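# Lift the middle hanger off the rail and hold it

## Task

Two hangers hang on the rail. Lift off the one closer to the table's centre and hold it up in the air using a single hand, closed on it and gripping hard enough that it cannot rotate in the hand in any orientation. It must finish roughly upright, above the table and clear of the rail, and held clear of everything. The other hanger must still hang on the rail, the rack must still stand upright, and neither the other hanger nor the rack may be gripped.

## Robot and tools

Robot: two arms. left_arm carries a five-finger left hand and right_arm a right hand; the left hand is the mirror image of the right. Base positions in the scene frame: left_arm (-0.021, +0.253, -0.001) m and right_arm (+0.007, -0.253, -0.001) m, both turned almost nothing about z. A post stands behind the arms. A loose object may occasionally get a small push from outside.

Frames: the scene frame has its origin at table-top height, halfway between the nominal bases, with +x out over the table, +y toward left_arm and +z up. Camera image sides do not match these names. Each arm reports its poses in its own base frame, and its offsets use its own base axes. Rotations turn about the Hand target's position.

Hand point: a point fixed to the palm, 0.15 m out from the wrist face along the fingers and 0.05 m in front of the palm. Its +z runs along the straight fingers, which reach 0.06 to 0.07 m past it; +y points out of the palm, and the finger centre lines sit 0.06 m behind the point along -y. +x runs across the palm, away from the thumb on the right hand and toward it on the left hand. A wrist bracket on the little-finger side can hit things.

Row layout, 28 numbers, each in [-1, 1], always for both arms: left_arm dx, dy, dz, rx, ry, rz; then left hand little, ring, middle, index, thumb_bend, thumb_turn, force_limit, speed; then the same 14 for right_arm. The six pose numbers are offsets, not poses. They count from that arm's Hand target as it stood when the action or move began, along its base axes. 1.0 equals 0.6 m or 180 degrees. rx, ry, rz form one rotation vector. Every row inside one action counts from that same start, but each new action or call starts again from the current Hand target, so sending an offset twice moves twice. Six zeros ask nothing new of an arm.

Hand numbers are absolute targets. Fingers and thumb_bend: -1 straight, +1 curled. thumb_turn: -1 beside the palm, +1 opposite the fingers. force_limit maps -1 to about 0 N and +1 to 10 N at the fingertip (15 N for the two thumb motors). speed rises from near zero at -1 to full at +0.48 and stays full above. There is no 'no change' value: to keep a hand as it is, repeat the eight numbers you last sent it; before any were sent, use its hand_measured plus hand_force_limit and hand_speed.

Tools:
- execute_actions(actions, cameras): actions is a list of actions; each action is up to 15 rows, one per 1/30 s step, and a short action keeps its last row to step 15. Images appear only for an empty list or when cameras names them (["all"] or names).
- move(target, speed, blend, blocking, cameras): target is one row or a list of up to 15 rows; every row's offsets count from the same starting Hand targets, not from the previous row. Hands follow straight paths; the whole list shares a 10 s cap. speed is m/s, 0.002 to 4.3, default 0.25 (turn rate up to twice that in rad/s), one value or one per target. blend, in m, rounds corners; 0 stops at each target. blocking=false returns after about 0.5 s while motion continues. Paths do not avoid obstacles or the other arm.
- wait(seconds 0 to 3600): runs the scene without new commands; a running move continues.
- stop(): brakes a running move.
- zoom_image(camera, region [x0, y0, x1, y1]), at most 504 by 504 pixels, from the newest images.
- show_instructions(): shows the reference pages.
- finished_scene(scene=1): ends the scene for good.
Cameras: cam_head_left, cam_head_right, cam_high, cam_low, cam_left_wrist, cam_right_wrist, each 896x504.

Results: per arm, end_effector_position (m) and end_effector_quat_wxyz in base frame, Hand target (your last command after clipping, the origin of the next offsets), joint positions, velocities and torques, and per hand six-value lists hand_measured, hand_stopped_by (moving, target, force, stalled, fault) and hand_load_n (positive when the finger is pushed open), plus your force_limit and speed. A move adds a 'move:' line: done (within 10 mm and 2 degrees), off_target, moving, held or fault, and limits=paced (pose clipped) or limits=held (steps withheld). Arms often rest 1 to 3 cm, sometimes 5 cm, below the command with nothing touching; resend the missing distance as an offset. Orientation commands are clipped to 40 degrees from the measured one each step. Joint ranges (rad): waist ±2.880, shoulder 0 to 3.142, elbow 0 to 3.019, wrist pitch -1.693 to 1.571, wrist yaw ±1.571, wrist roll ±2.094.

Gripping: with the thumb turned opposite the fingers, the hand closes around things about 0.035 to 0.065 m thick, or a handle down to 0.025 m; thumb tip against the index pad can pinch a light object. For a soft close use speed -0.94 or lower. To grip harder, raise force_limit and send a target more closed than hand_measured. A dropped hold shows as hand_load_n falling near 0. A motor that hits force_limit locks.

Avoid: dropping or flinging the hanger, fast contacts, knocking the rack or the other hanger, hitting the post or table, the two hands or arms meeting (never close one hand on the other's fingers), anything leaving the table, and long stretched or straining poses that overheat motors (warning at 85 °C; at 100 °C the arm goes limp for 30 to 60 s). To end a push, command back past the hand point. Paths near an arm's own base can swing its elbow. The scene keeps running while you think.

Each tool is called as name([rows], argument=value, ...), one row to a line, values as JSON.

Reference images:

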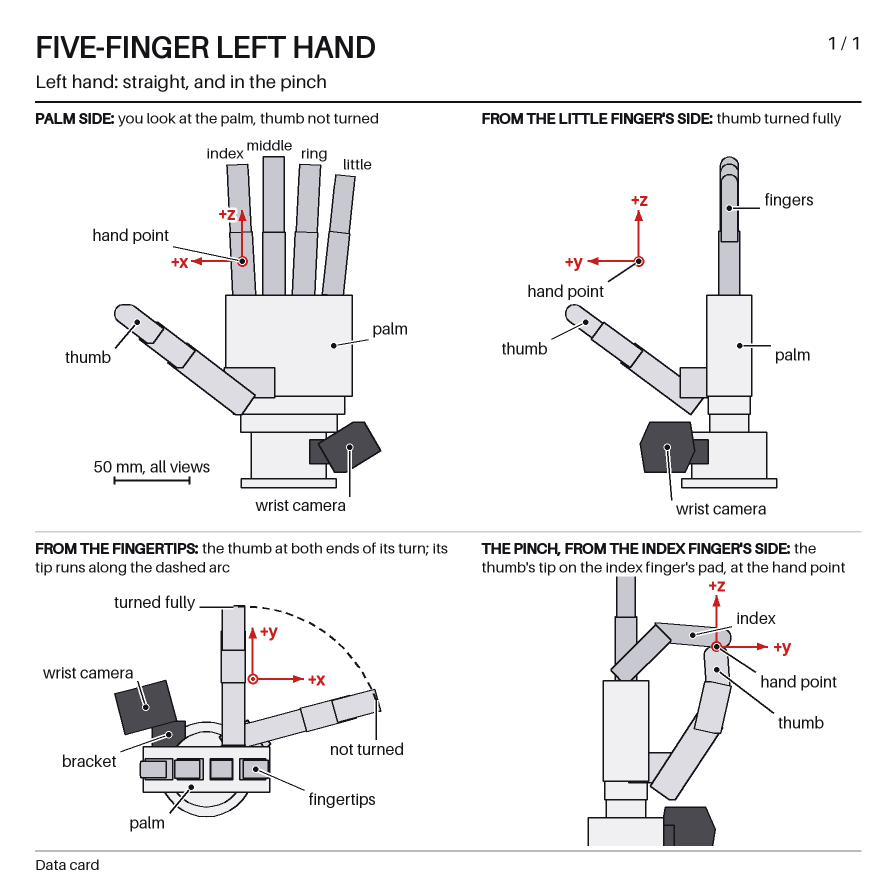

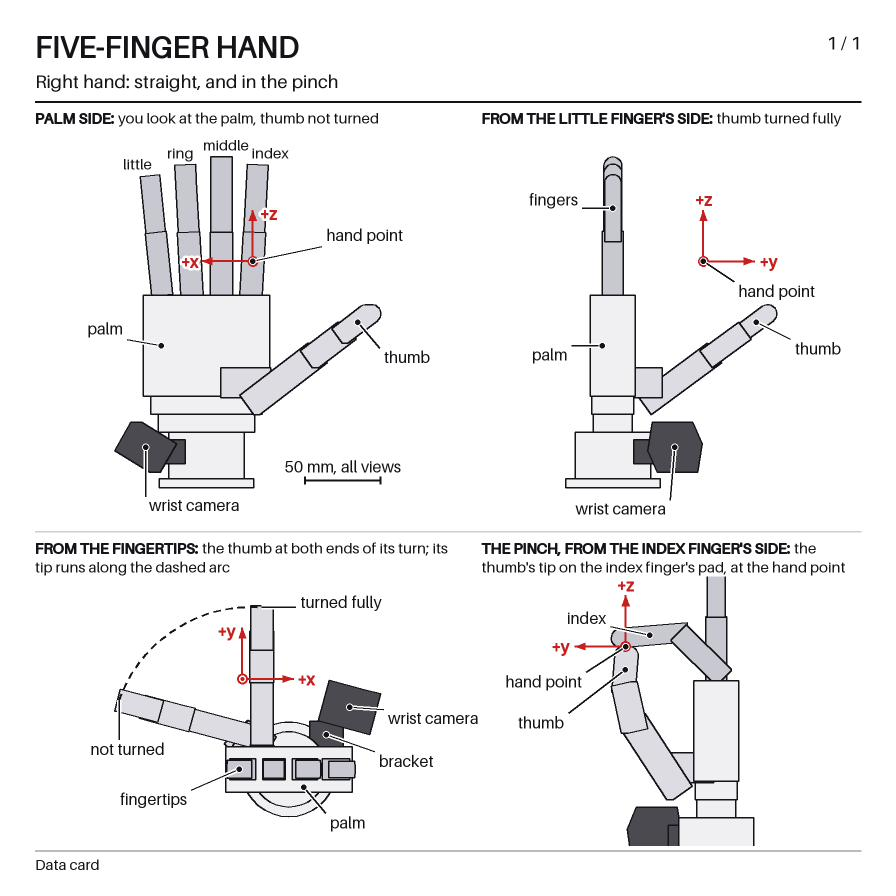

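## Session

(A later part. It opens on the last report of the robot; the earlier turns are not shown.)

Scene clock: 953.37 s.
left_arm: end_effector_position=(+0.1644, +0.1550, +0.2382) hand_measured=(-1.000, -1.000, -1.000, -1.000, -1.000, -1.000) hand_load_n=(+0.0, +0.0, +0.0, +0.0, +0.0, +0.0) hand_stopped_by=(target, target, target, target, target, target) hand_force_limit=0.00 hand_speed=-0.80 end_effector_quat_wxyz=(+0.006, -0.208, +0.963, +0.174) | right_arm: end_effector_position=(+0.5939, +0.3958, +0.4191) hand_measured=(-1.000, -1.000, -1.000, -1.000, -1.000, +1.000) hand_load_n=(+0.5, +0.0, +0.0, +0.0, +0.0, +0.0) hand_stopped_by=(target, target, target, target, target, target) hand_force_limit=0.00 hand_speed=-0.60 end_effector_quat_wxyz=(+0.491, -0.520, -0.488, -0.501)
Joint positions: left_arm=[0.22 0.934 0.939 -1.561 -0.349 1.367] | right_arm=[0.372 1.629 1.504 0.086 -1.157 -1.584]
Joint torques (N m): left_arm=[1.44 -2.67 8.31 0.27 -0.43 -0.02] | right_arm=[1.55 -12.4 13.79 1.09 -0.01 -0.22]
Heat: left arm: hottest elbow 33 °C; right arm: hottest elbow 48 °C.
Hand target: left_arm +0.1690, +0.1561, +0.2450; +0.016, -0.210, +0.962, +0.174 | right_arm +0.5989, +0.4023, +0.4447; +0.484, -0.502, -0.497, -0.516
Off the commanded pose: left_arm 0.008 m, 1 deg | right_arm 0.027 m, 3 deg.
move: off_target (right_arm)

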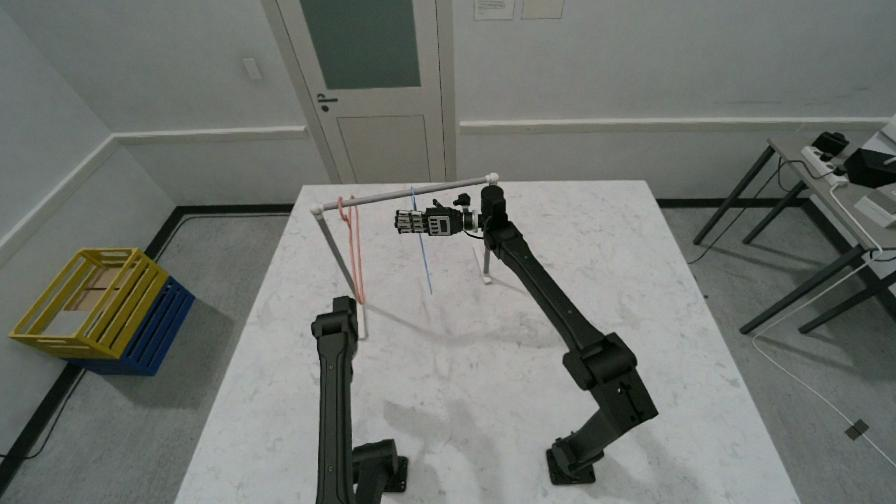

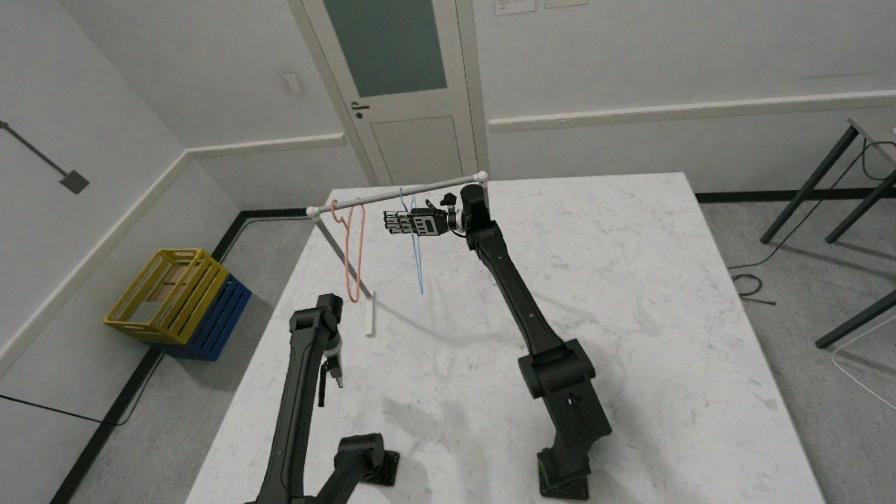

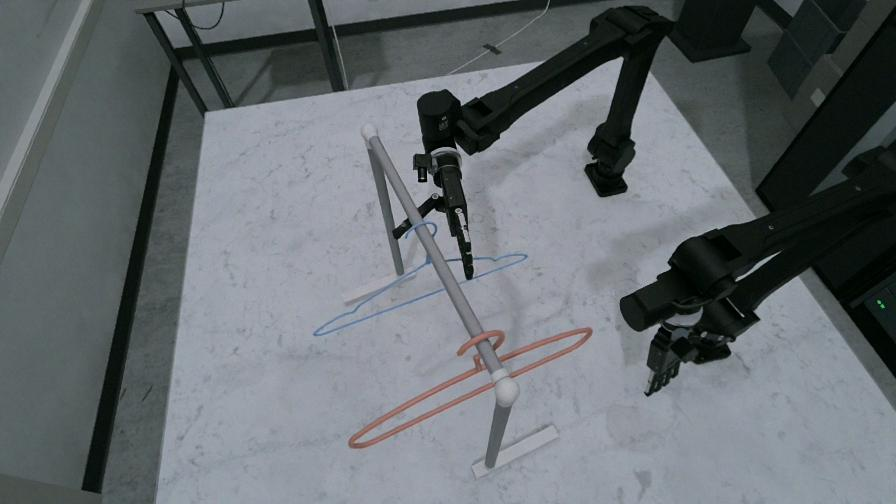

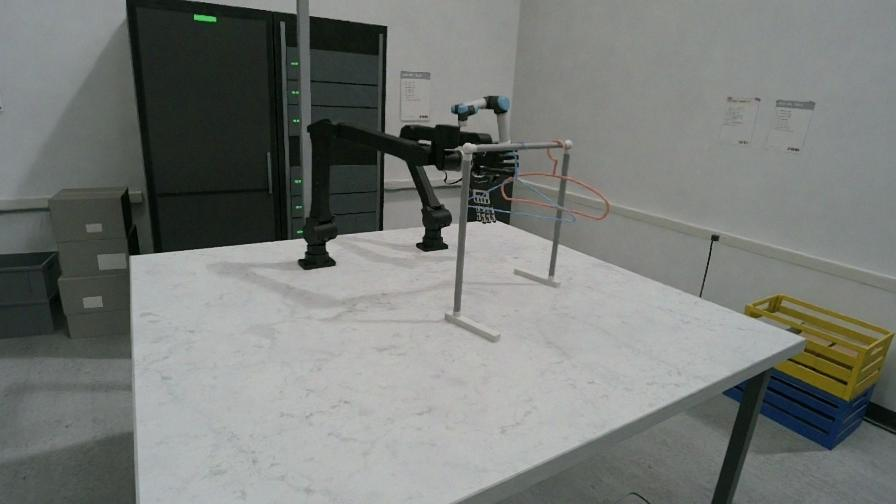

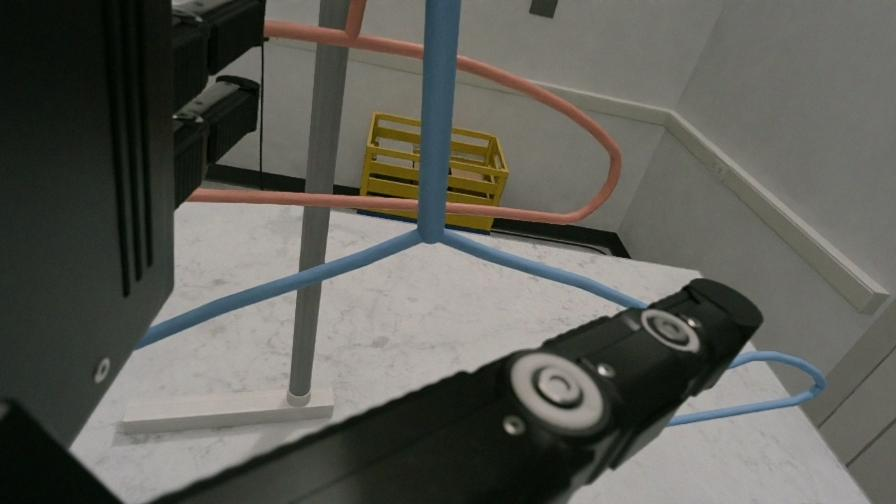

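move([
  [0,0,0,0,0,0,-1,-1,-1,-1,-1,-1,0,-0.8,0.005,0.0167,-0.01,0,0,0,-1,-1,-1,-1,-1,1,-0.6,-0.7],
  [0,0,0,0,0,0,-1,-1,-1,-1,-1,-1,0,-0.8,0.005,0.0167,-0.01,0,0,0,-1,-1,-0.2,-0.2,-1,1,-0.6,-0.7],
], speed=0.06, cameras=["cam_head_left","cam_high","cam_low","cam_right_wrist"])

zoom_image(camera="cam_head_left", region=[390, 170, 500, 300])

zoom_image(camera="cam_low", region=[450, 130, 560, 230])

zoom_image(camera="cam_high", region=[360, 150, 500, 300])

Scene clock: 980.67 s.
left_arm: end_effector_position=(+0.1644, +0.1550, +0.2382) hand_measured=(-1.000, -1.000, -1.000, -1.000, -1.000, -1.000) hand_load_n=(+0.0, +0.0, +0.0, +0.0, +0.0, +0.5) hand_stopped_by=(target, target, target, target, target, target) hand_force_limit=0.00 hand_speed=-0.80 end_effector_quat_wxyz=(+0.006, -0.208, +0.963, +0.174) | right_arm: end_effector_position=(+0.5981, +0.4031, +0.4120) hand_measured=(-1.000, -1.000, -0.200, -0.200, -1.000, +1.000) hand_load_n=(+0.0, +0.0, +0.0, +0.0, +0.0, +0.0) hand_stopped_by=(target, target, target, target, target, target) hand_force_limit=-0.60 hand_speed=-0.70 end_effector_quat_wxyz=(+0.491, -0.523, -0.486, -0.499)
Joint positions: left_arm=[0.22 0.934 0.939 -1.561 -0.349 1.367] | right_arm=[0.382 1.647 1.513 0.086 -1.143 -1.585]
Joint torques (N m): left_arm=[1.38 -2.84 8.28 0.18 -0.43 0.01] | right_arm=[1.85 -12.57 13.63 1.47 -0.02 -0.23]
Heat: left arm: hottest elbow 33 °C; right arm: hottest elbow 49 °C.
Hand target: left_arm +0.1690, +0.1561, +0.2450; +0.016, -0.210, +0.962, +0.174 | right_arm +0.6020, +0.4124, +0.4385; +0.484, -0.503, -0.497, -0.516
Off the commanded pose: left_arm 0.008 m, 1 deg | right_arm 0.029 m, 3 deg.
move: off_target (right_arm); target 2's new numbers were sent with right_arm's hand 0.029 m and 3 deg from that target

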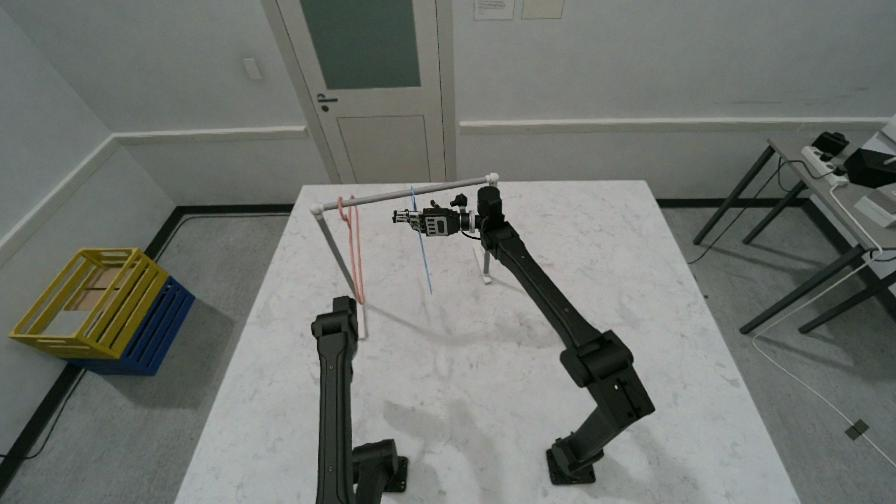

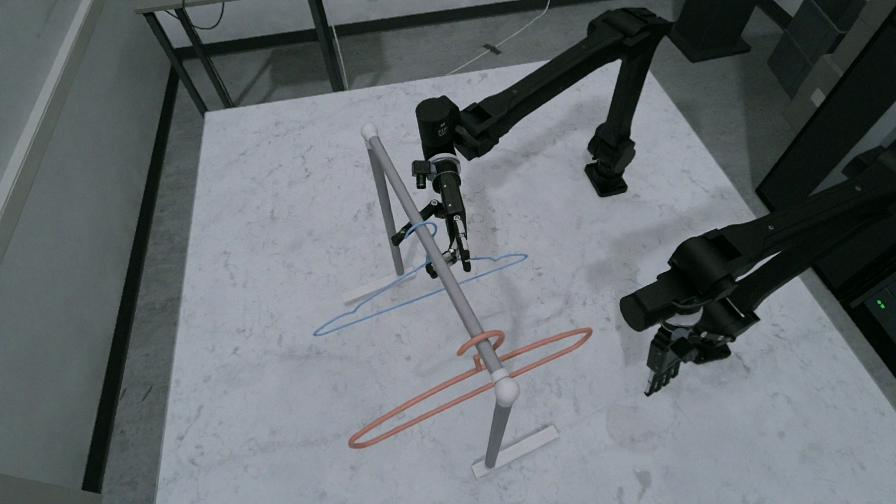

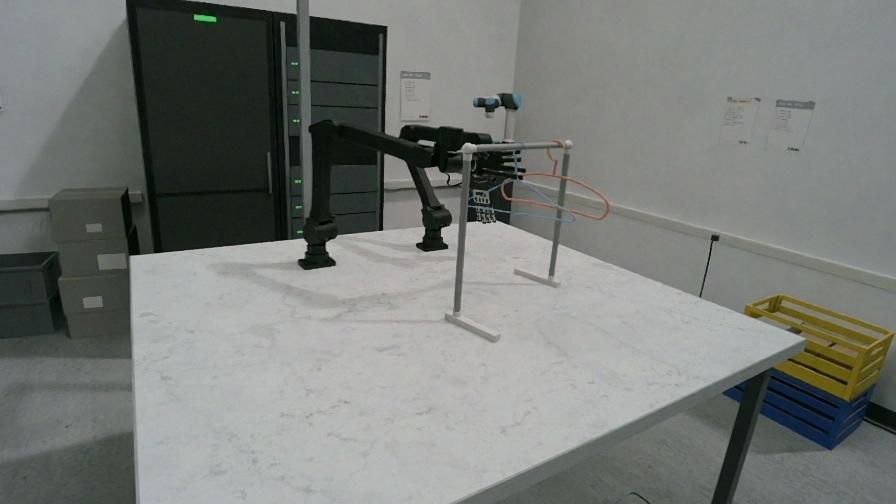

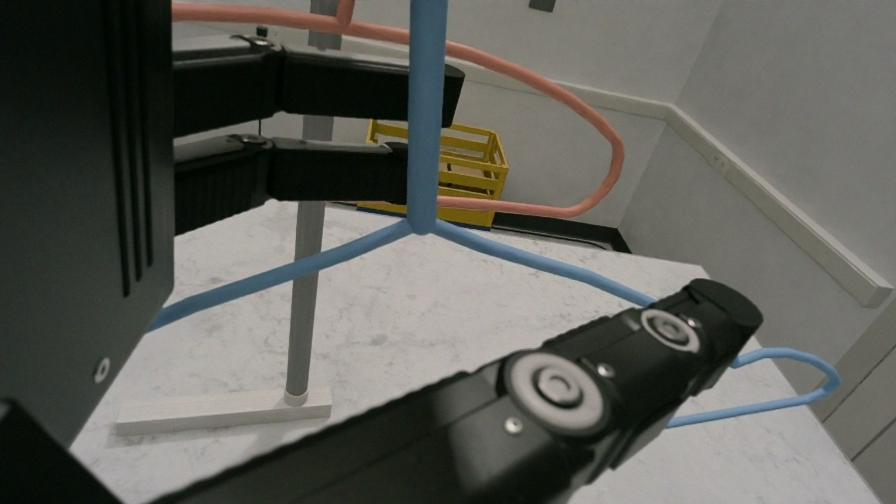

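Scaled by 3.877 from the camera's image (finer frame: 1280x720).

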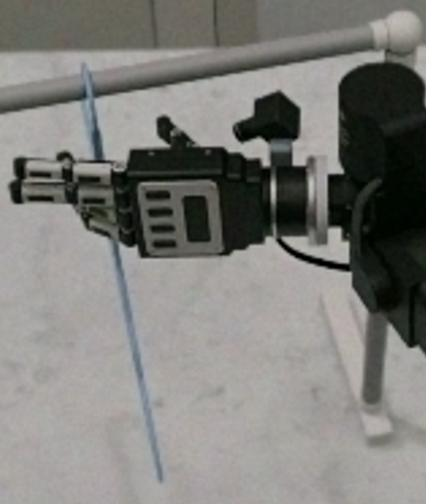

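Scaled by 4.582 from the camera's image (finer frame: 1280x720).

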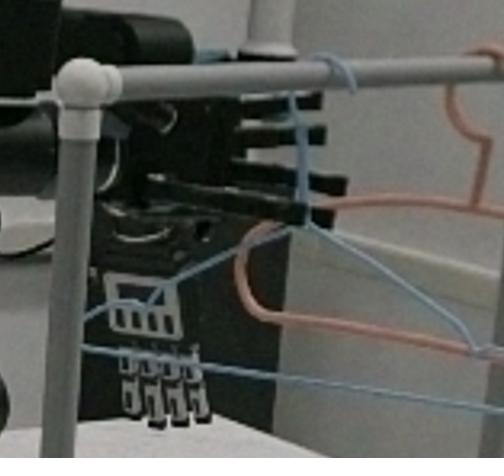

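Scaled by 3.360 from the camera's image (finer frame: 1280x720).

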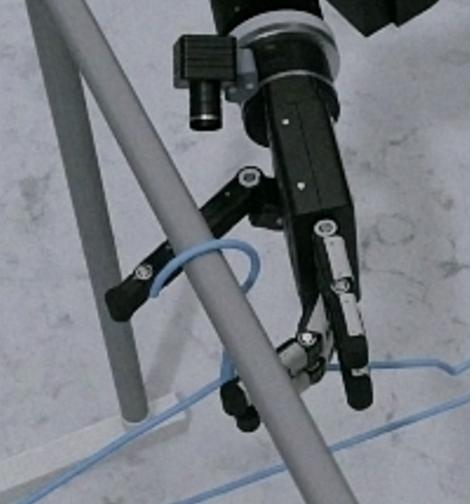

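move(target=[0,0,0,0,0,0,-1,-1,-1,-1,-1,-1,0,-0.8,0,0,0,0,0,0,-1,-1,-0.2,-0.2,-0.35,1,-0.6,-0.8], speed=0.06, cameras=["cam_head_left","cam_high","cam_low","cam_right_wrist"])

zoom_image(camera="cam_low", region=[450, 130, 560, 230])

zoom_image(camera="cam_high", region=[380, 180, 480, 290])

Scene clock: 1023.63 s.
left_arm: end_effector_position=(+0.1644, +0.1550, +0.2382) hand_measured=(-1.000, -1.000, -1.000, -1.000, -1.000, -1.000) hand_load_n=(+0.0, +0.0, +0.0, +0.0, +0.0, +0.0) hand_stopped_by=(target, target, target, target, target, target) hand_force_limit=0.00 hand_speed=-0.80 end_effector_quat_wxyz=(+0.006, -0.208, +0.963, +0.174) | right_arm: end_effector_position=(+0.5981, +0.4031, +0.4120) hand_measured=(-1.000, -1.000, -0.200, -0.200, -0.350, +1.000) hand_load_n=(+0.0, +0.0, +0.0, +0.0, +0.0, +0.5) hand_stopped_by=(target, target, target, target, target, target) hand_force_limit=-0.60 hand_speed=-0.80 end_effector_quat_wxyz=(+0.491, -0.523, -0.486, -0.499)
Joint positions: left_arm=[0.22 0.934 0.939 -1.561 -0.349 1.367] | right_arm=[0.382 1.647 1.513 0.086 -1.143 -1.585]
Joint torques (N m): left_arm=[1.38 -2.73 8.44 0.28 -0.44 -0.01] | right_arm=[1.9 -12.57 13.63 1.48 -0.03 -0.22]
Heat: left arm: hottest elbow 33 °C; right arm: hottest elbow 51 °C.
Hand target: left_arm +0.1690, +0.1561, +0.2450; +0.016, -0.210, +0.962, +0.174 | right_arm +0.6020, +0.4124, +0.4385; +0.484, -0.503, -0.497, -0.516
Off the commanded pose: left_arm 0.008 m, 1 deg | right_arm 0.028 m, 3 deg.
move: done

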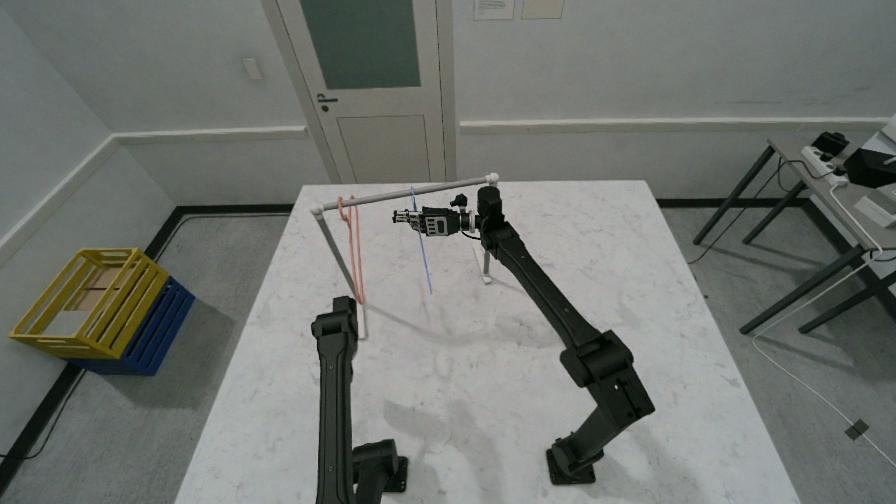

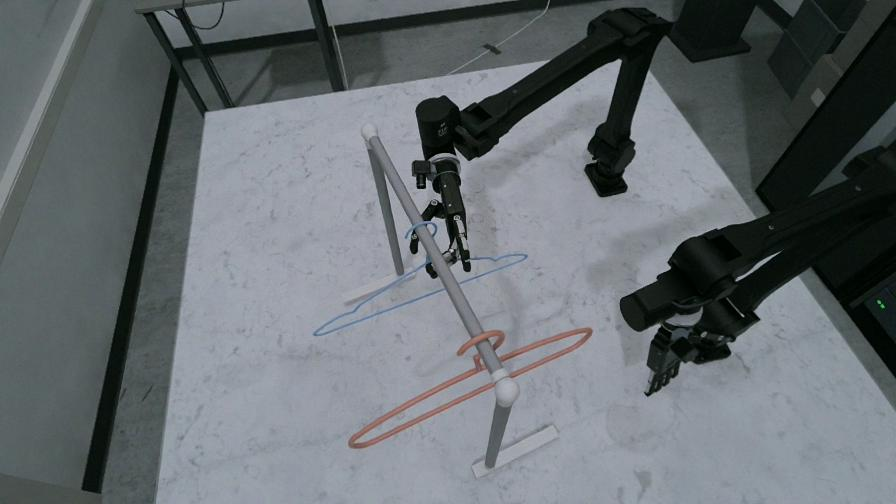

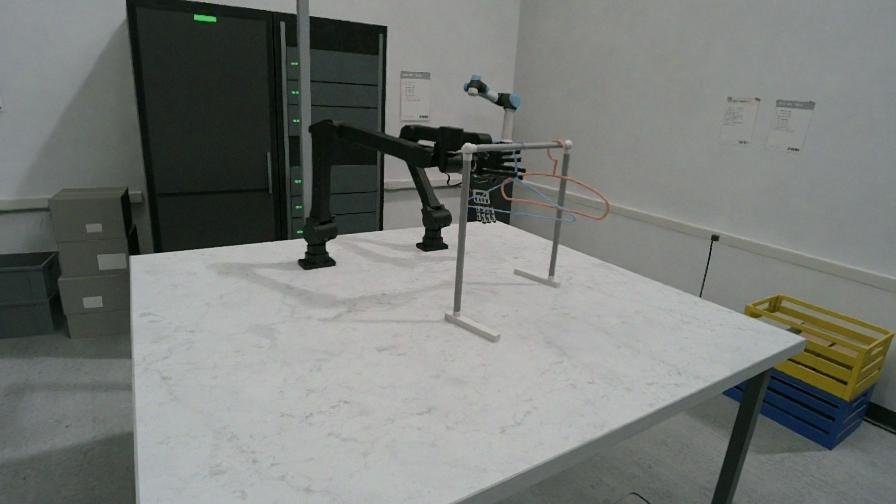

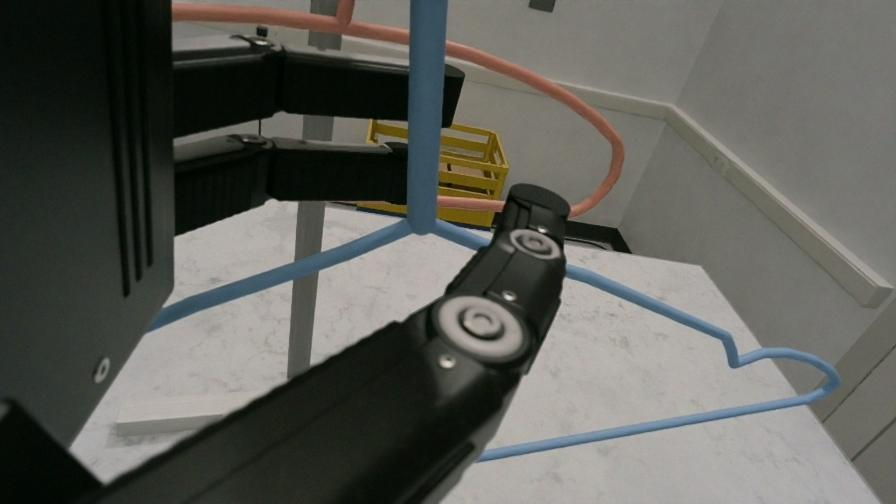

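Scaled by 4.582 from the camera's image (finer frame: 1280x720).

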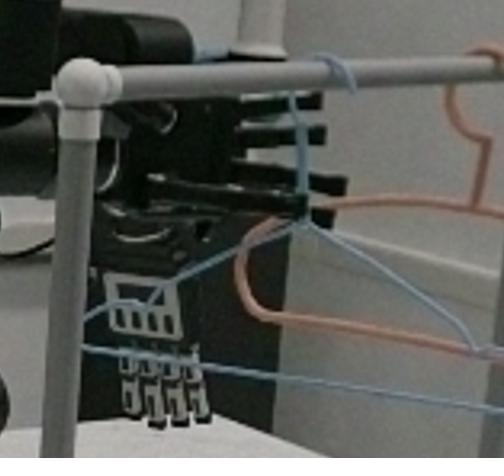

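Scaled by 4.582 from the camera's image (finer frame: 1280x720).

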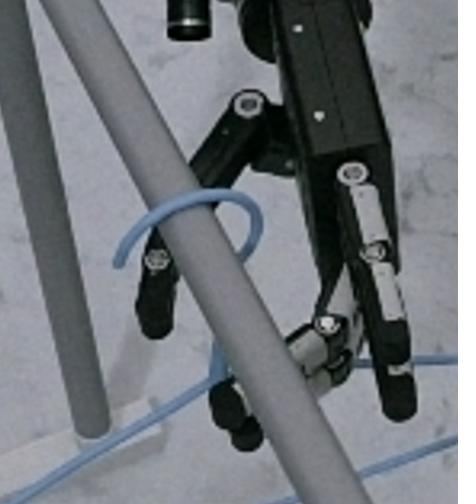

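move(target=[0,0,0,0,0,0,-1,-1,-1,-1,-1,-1,0,-0.8,0,0,0,0,0,0,-1,-1,-0.2,-0.2,-0.1,1,-0.7,-0.85], speed=0.06, cameras=["cam_high","cam_right_wrist"])

zoom_image(camera="cam_high", region=[380, 180, 480, 290])

zoom_image(camera="cam_right_wrist", region=[340, 60, 620, 320])

Scene clock: 1037.50 s.
left_arm: end_effector_position=(+0.1644, +0.1550, +0.2382) hand_measured=(-1.000, -1.000, -1.000, -1.000, -1.000, -1.000) hand_load_n=(+0.0, +0.0, +0.0, +0.0, +0.0, +0.0) hand_stopped_by=(target, target, target, target, target, target) hand_force_limit=0.00 hand_speed=-0.80 end_effector_quat_wxyz=(+0.006, -0.208, +0.963, +0.174) | right_arm: end_effector_position=(+0.5981, +0.4031, +0.4120) hand_measured=(-1.000, -1.000, -0.200, -0.200, -0.100, +1.000) hand_load_n=(+0.0, +0.0, +0.0, +0.0, +0.0, +0.0) hand_stopped_by=(target, target, target, target, target, target) hand_force_limit=-0.70 hand_speed=-0.85 end_effector_quat_wxyz=(+0.491, -0.523, -0.486, -0.499)
Joint positions: left_arm=[0.22 0.934 0.939 -1.561 -0.349 1.367] | right_arm=[0.382 1.647 1.513 0.086 -1.143 -1.585]
Joint torques (N m): left_arm=[1.44 -2.78 8.31 0.2 -0.44 -0.01] | right_arm=[1.85 -12.63 13.63 1.47 -0.03 -0.22]
Heat: left arm: hottest elbow 33 °C; right arm: hottest elbow 51 °C.
Hand target: left_arm +0.1690, +0.1561, +0.2450; +0.016, -0.210, +0.962, +0.174 | right_arm +0.6020, +0.4124, +0.4385; +0.484, -0.503, -0.497, -0.516
Off the commanded pose: left_arm 0.008 m, 1 deg | right_arm 0.028 m, 3 deg.
move: done

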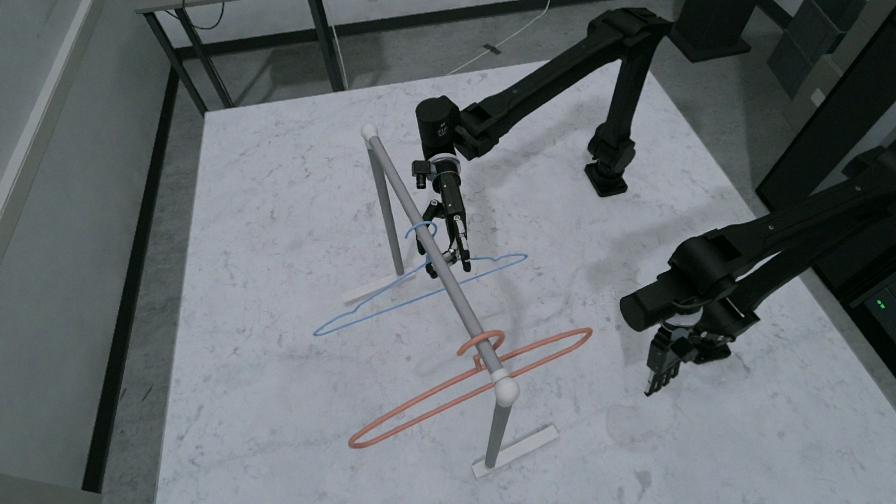

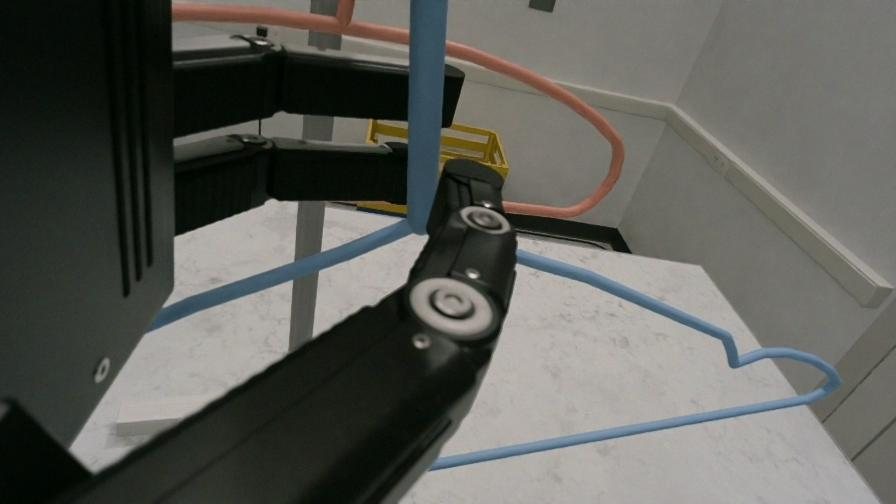

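Scaled by 4.582 from the camera's image (finer frame: 1280x720).

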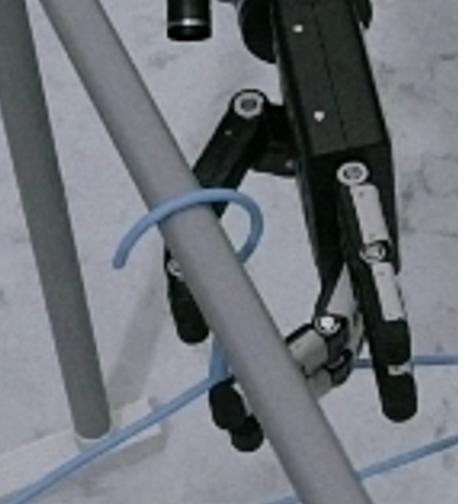

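Scaled by 1.800 from the camera's image (finer frame: 1280x720).

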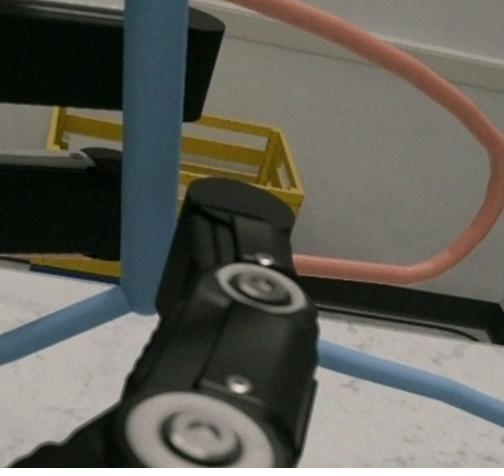

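move(target=[0,0,0,0,0,0,-1,-1,-1,-1,-1,-1,0,-0.8,0,0,0,0,0,0,-1,-1,0.03,0.03,-0.1,1,-0.7,-0.85], speed=0.06, cameras=["cam_head_left","cam_high","cam_right_wrist"])

zoom_image(camera="cam_high", region=[380, 180, 480, 290])

zoom_image(camera="cam_right_wrist", region=[340, 60, 620, 320])

Scene clock: 1048.73 s.
left_arm: end_effector_position=(+0.1644, +0.1550, +0.2382) hand_measured=(-1.000, -1.000, -1.000, -1.000, -1.000, -1.000) hand_load_n=(+0.0, +0.0, +0.0, +0.0, +0.0, +0.0) hand_stopped_by=(target, target, target, target, target, target) hand_force_limit=0.00 hand_speed=-0.80 end_effector_quat_wxyz=(+0.006, -0.208, +0.963, +0.174) | right_arm: end_effector_position=(+0.5981, +0.4031, +0.4120) hand_measured=(-1.000, -1.000, +0.030, +0.030, -0.100, +1.000) hand_load_n=(+0.0, +0.0, +0.0, +0.0, +0.0, +0.5) hand_stopped_by=(target, target, target, target, target, target) hand_force_limit=-0.70 hand_speed=-0.85 end_effector_quat_wxyz=(+0.491, -0.523, -0.486, -0.499)
Joint positions: left_arm=[0.22 0.934 0.939 -1.561 -0.349 1.367] | right_arm=[0.382 1.647 1.513 0.086 -1.143 -1.585]
Joint torques (N m): left_arm=[1.61 -2.78 8.31 0.36 -0.42 0.02] | right_arm=[1.85 -12.51 13.64 1.48 -0.03 -0.23]
Heat: left arm: hottest elbow 33 °C; right arm: hottest elbow 51 °C.
Hand target: left_arm +0.1690, +0.1561, +0.2450; +0.016, -0.210, +0.962, +0.174 | right_arm +0.6020, +0.4123, +0.4385; +0.484, -0.503, -0.497, -0.516
Off the commanded pose: left_arm 0.008 m, 1 deg | right_arm 0.028 m, 3 deg.
move: done

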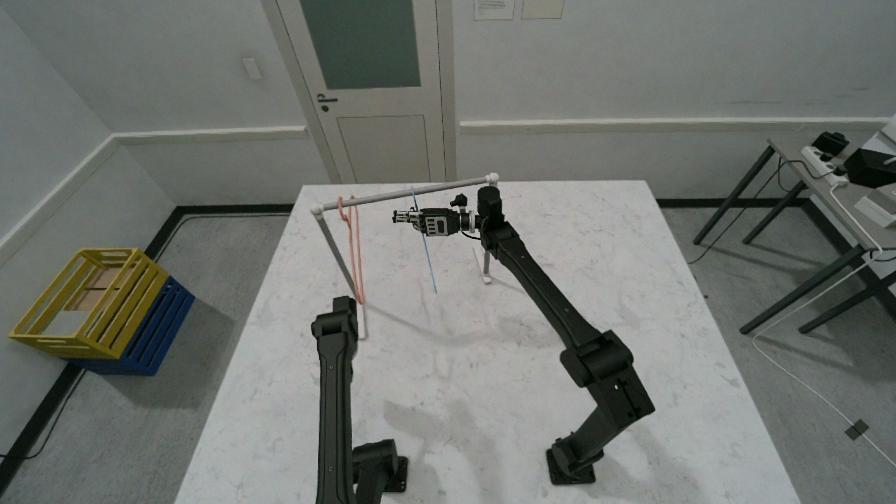

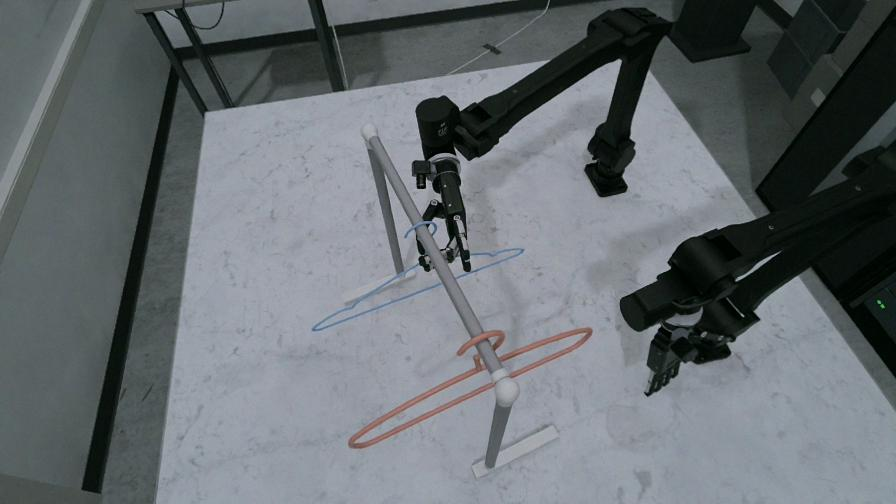

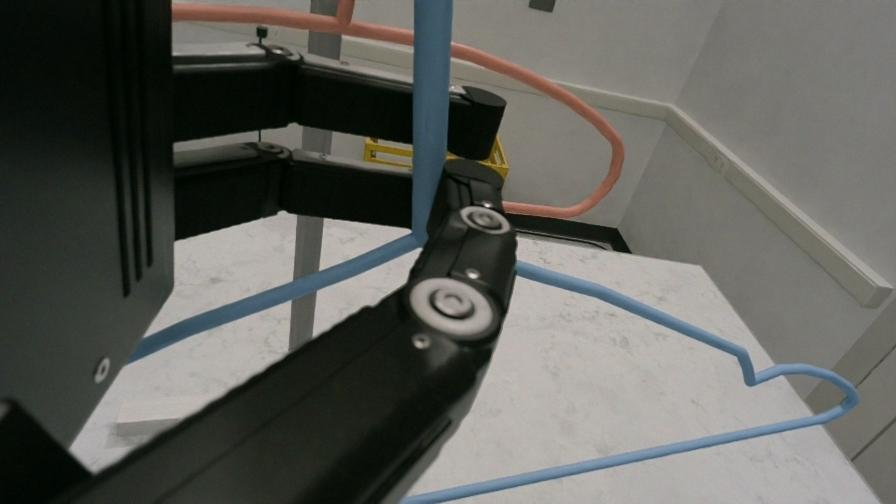

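Scaled by 4.582 from the camera's image (finer frame: 1280x720).

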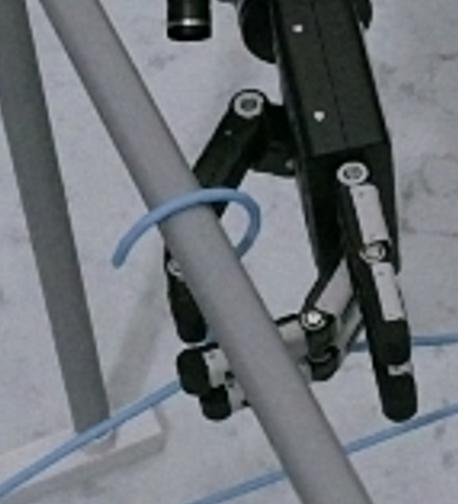

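Scaled by 1.800 from the camera's image (finer frame: 1280x720).

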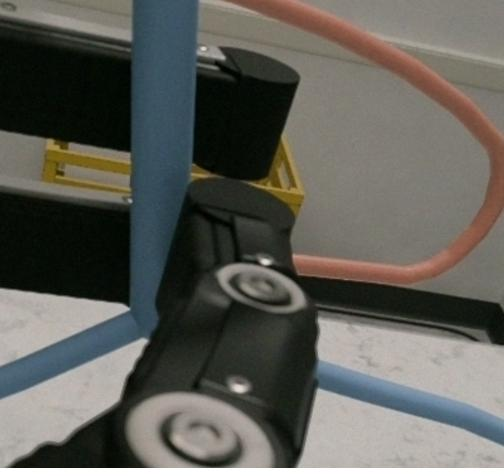

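move(target=[0,0,0,0,0,0,-1,-1,-1,-1,-1,-1,0,-0.8,0,0,0,0,0,0,-1,-1,0.03,0.03,0.1,1,-0.7,-0.85], speed=0.06, cameras=["cam_head_left","cam_high","cam_right_wrist"])

zoom_image(camera="cam_high", region=[380, 180, 480, 290])

zoom_image(camera="cam_right_wrist", region=[340, 60, 620, 320])

Scene clock: 1060.87 s.
left_arm: end_effector_position=(+0.1644, +0.1550, +0.2382) hand_measured=(-1.000, -1.000, -1.000, -1.000, -1.000, -1.000) hand_load_n=(+0.0, +0.0, +0.0, +0.0, +0.0, +0.0) hand_stopped_by=(target, target, target, target, target, target) hand_force_limit=0.00 hand_speed=-0.80 end_effector_quat_wxyz=(+0.006, -0.208, +0.963, +0.174) | right_arm: end_effector_position=(+0.5981, +0.4031, +0.4120) hand_measured=(-1.000, -1.000, +0.030, +0.030, +0.100, +1.000) hand_load_n=(-0.5, +0.0, +0.0, +0.0, +0.0, +0.0) hand_stopped_by=(target, target, target, target, target, target) hand_force_limit=-0.70 hand_speed=-0.85 end_effector_quat_wxyz=(+0.491, -0.523, -0.486, -0.499)
Joint positions: left_arm=[0.22 0.934 0.939 -1.561 -0.349 1.367] | right_arm=[0.382 1.647 1.513 0.086 -1.143 -1.585]
Joint torques (N m): left_arm=[1.38 -2.96 8.39 0.18 -0.41 -0.02] | right_arm=[1.79 -12.57 13.63 1.46 -0.03 -0.23]
Heat: left arm: hottest elbow 33 °C; right arm: hottest elbow 51 °C.
Hand target: left_arm +0.1690, +0.1561, +0.2450; +0.016, -0.210, +0.962, +0.174 | right_arm +0.6020, +0.4123, +0.4385; +0.484, -0.503, -0.497, -0.516
Off the commanded pose: left_arm 0.008 m, 1 deg | right_arm 0.028 m, 3 deg.
move: done

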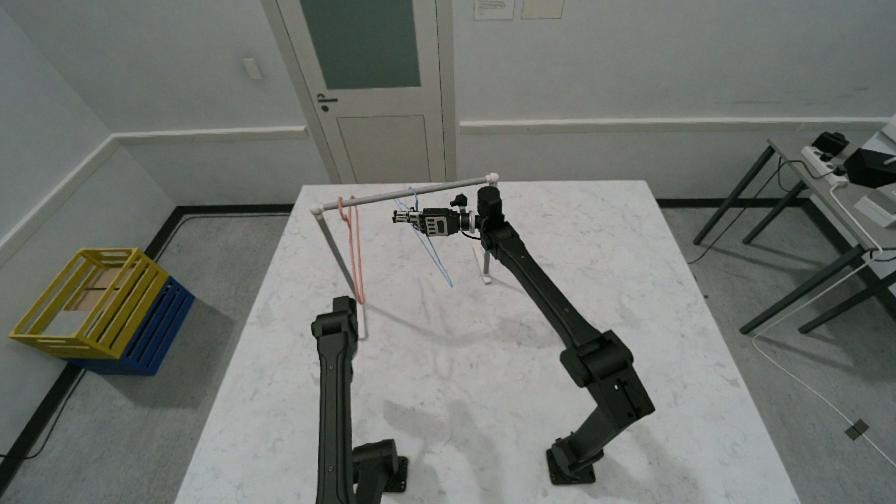

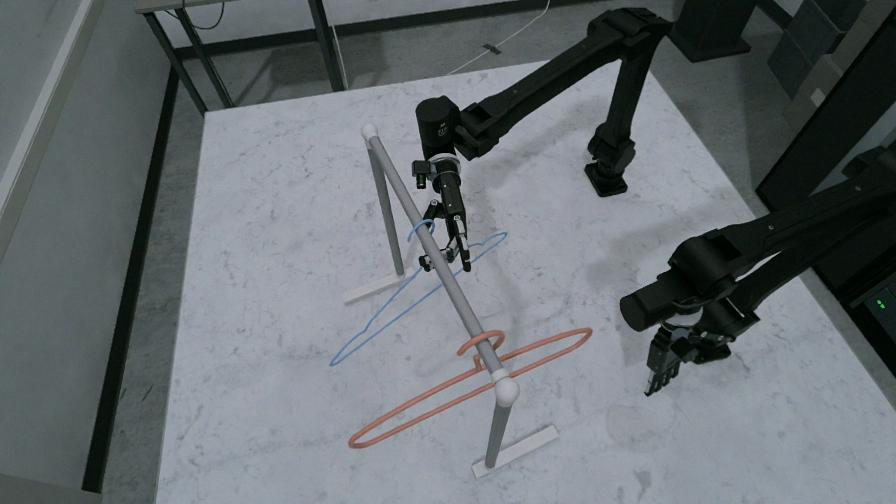

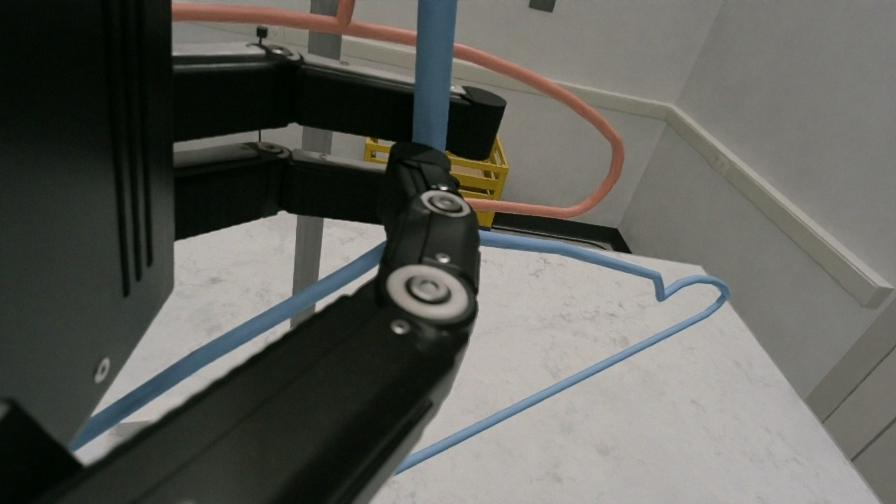

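Scaled by 4.582 from the camera's image (finer frame: 1280x720).

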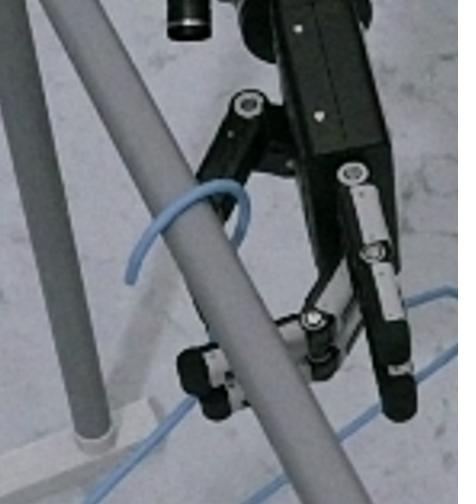

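Scaled by 1.800 from the camera's image (finer frame: 1280x720).

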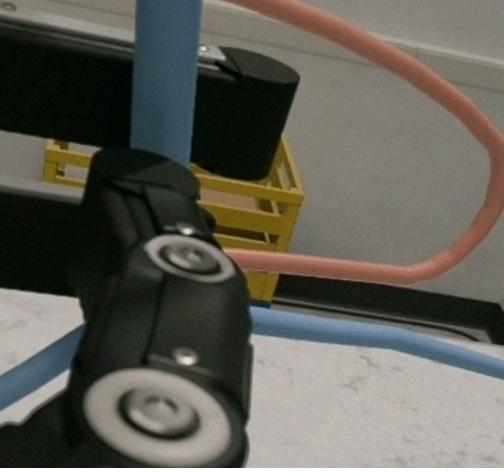

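move([
  [0,0,0,0,0,0,-1,-1,-1,-1,-1,-1,0,-0.8,0,0,0,0,0,0,-1,-1,0.03,0.03,-0.15,1,-0.7,-0.85],
  [0,0,0,0,0,0,-1,-1,-1,-1,-1,-1,0,-0.8,0,0,0,0,0,0,-1,-1,-0.2,-0.2,-0.15,1,-0.7,-0.85],
], speed=0.06, cameras=["cam_head_left","cam_right_wrist"])

Scene clock: 1090.07 s.
left_arm: end_effector_position=(+0.1644, +0.1550, +0.2382) hand_measured=(-1.000, -1.000, -1.000, -1.000, -1.000, -1.000) hand_load_n=(+0.0, +0.0, +0.0, +0.0, +0.0, +0.0) hand_stopped_by=(target, target, target, target, target, target) hand_force_limit=0.00 hand_speed=-0.80 end_effector_quat_wxyz=(+0.006, -0.208, +0.963, +0.174) | right_arm: end_effector_position=(+0.5981, +0.4031, +0.4120) hand_measured=(-1.000, -1.000, -0.200, -0.200, -0.150, +1.000) hand_load_n=(+0.5, +0.0, -0.5, +0.0, +0.0, +0.5) hand_stopped_by=(target, target, target, target, target, target) hand_force_limit=-0.70 hand_speed=-0.85 end_effector_quat_wxyz=(+0.491, -0.523, -0.486, -0.499)
Joint positions: left_arm=[0.22 0.934 0.939 -1.561 -0.349 1.367] | right_arm=[0.382 1.647 1.513 0.086 -1.143 -1.585]
Joint torques (N m): left_arm=[1.55 -2.78 8.35 0.25 -0.42 -0.01] | right_arm=[1.79 -12.57 13.64 1.5 -0.03 -0.22]
Motor temperatures (°C): left_arm=[23 23 34 20 22 20] | right_arm=[21 27 52 25 20 21]
Heat: left arm: hottest elbow 34 °C; right arm: hottest elbow 52 °C.
Hand target: left_arm +0.1690, +0.1561, +0.2450; +0.016, -0.210, +0.962, +0.174 | right_arm +0.6020, +0.4123, +0.4385; +0.484, -0.503, -0.497, -0.516
Off the commanded pose: left_arm 0.008 m, 1 deg | right_arm 0.028 m, 3 deg.
move: done; target 2's new numbers were sent with right_arm's hand 0.028 m and 3 deg from that target

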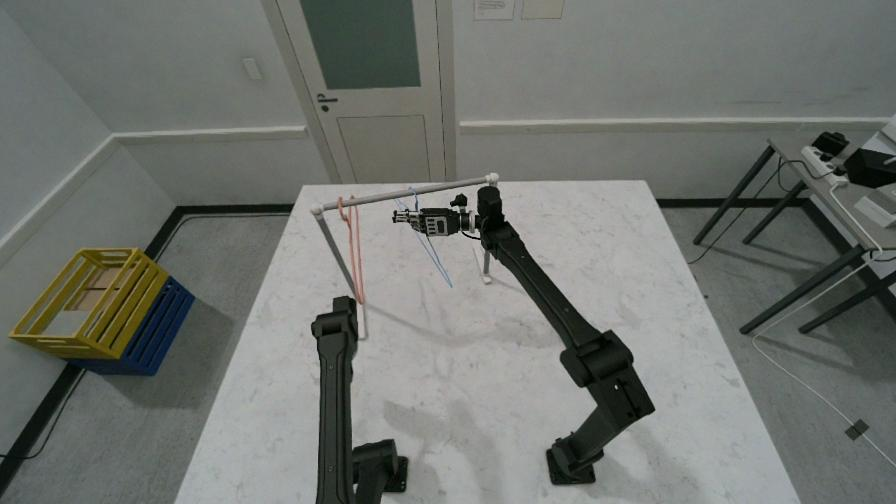

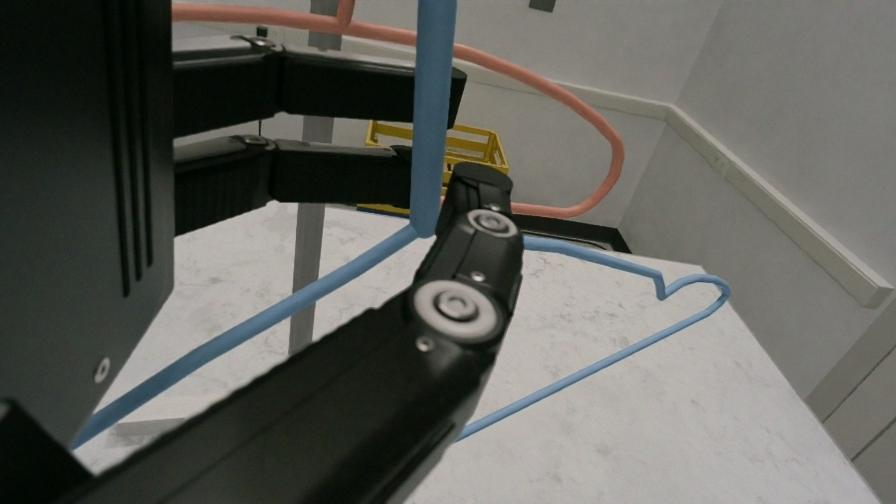

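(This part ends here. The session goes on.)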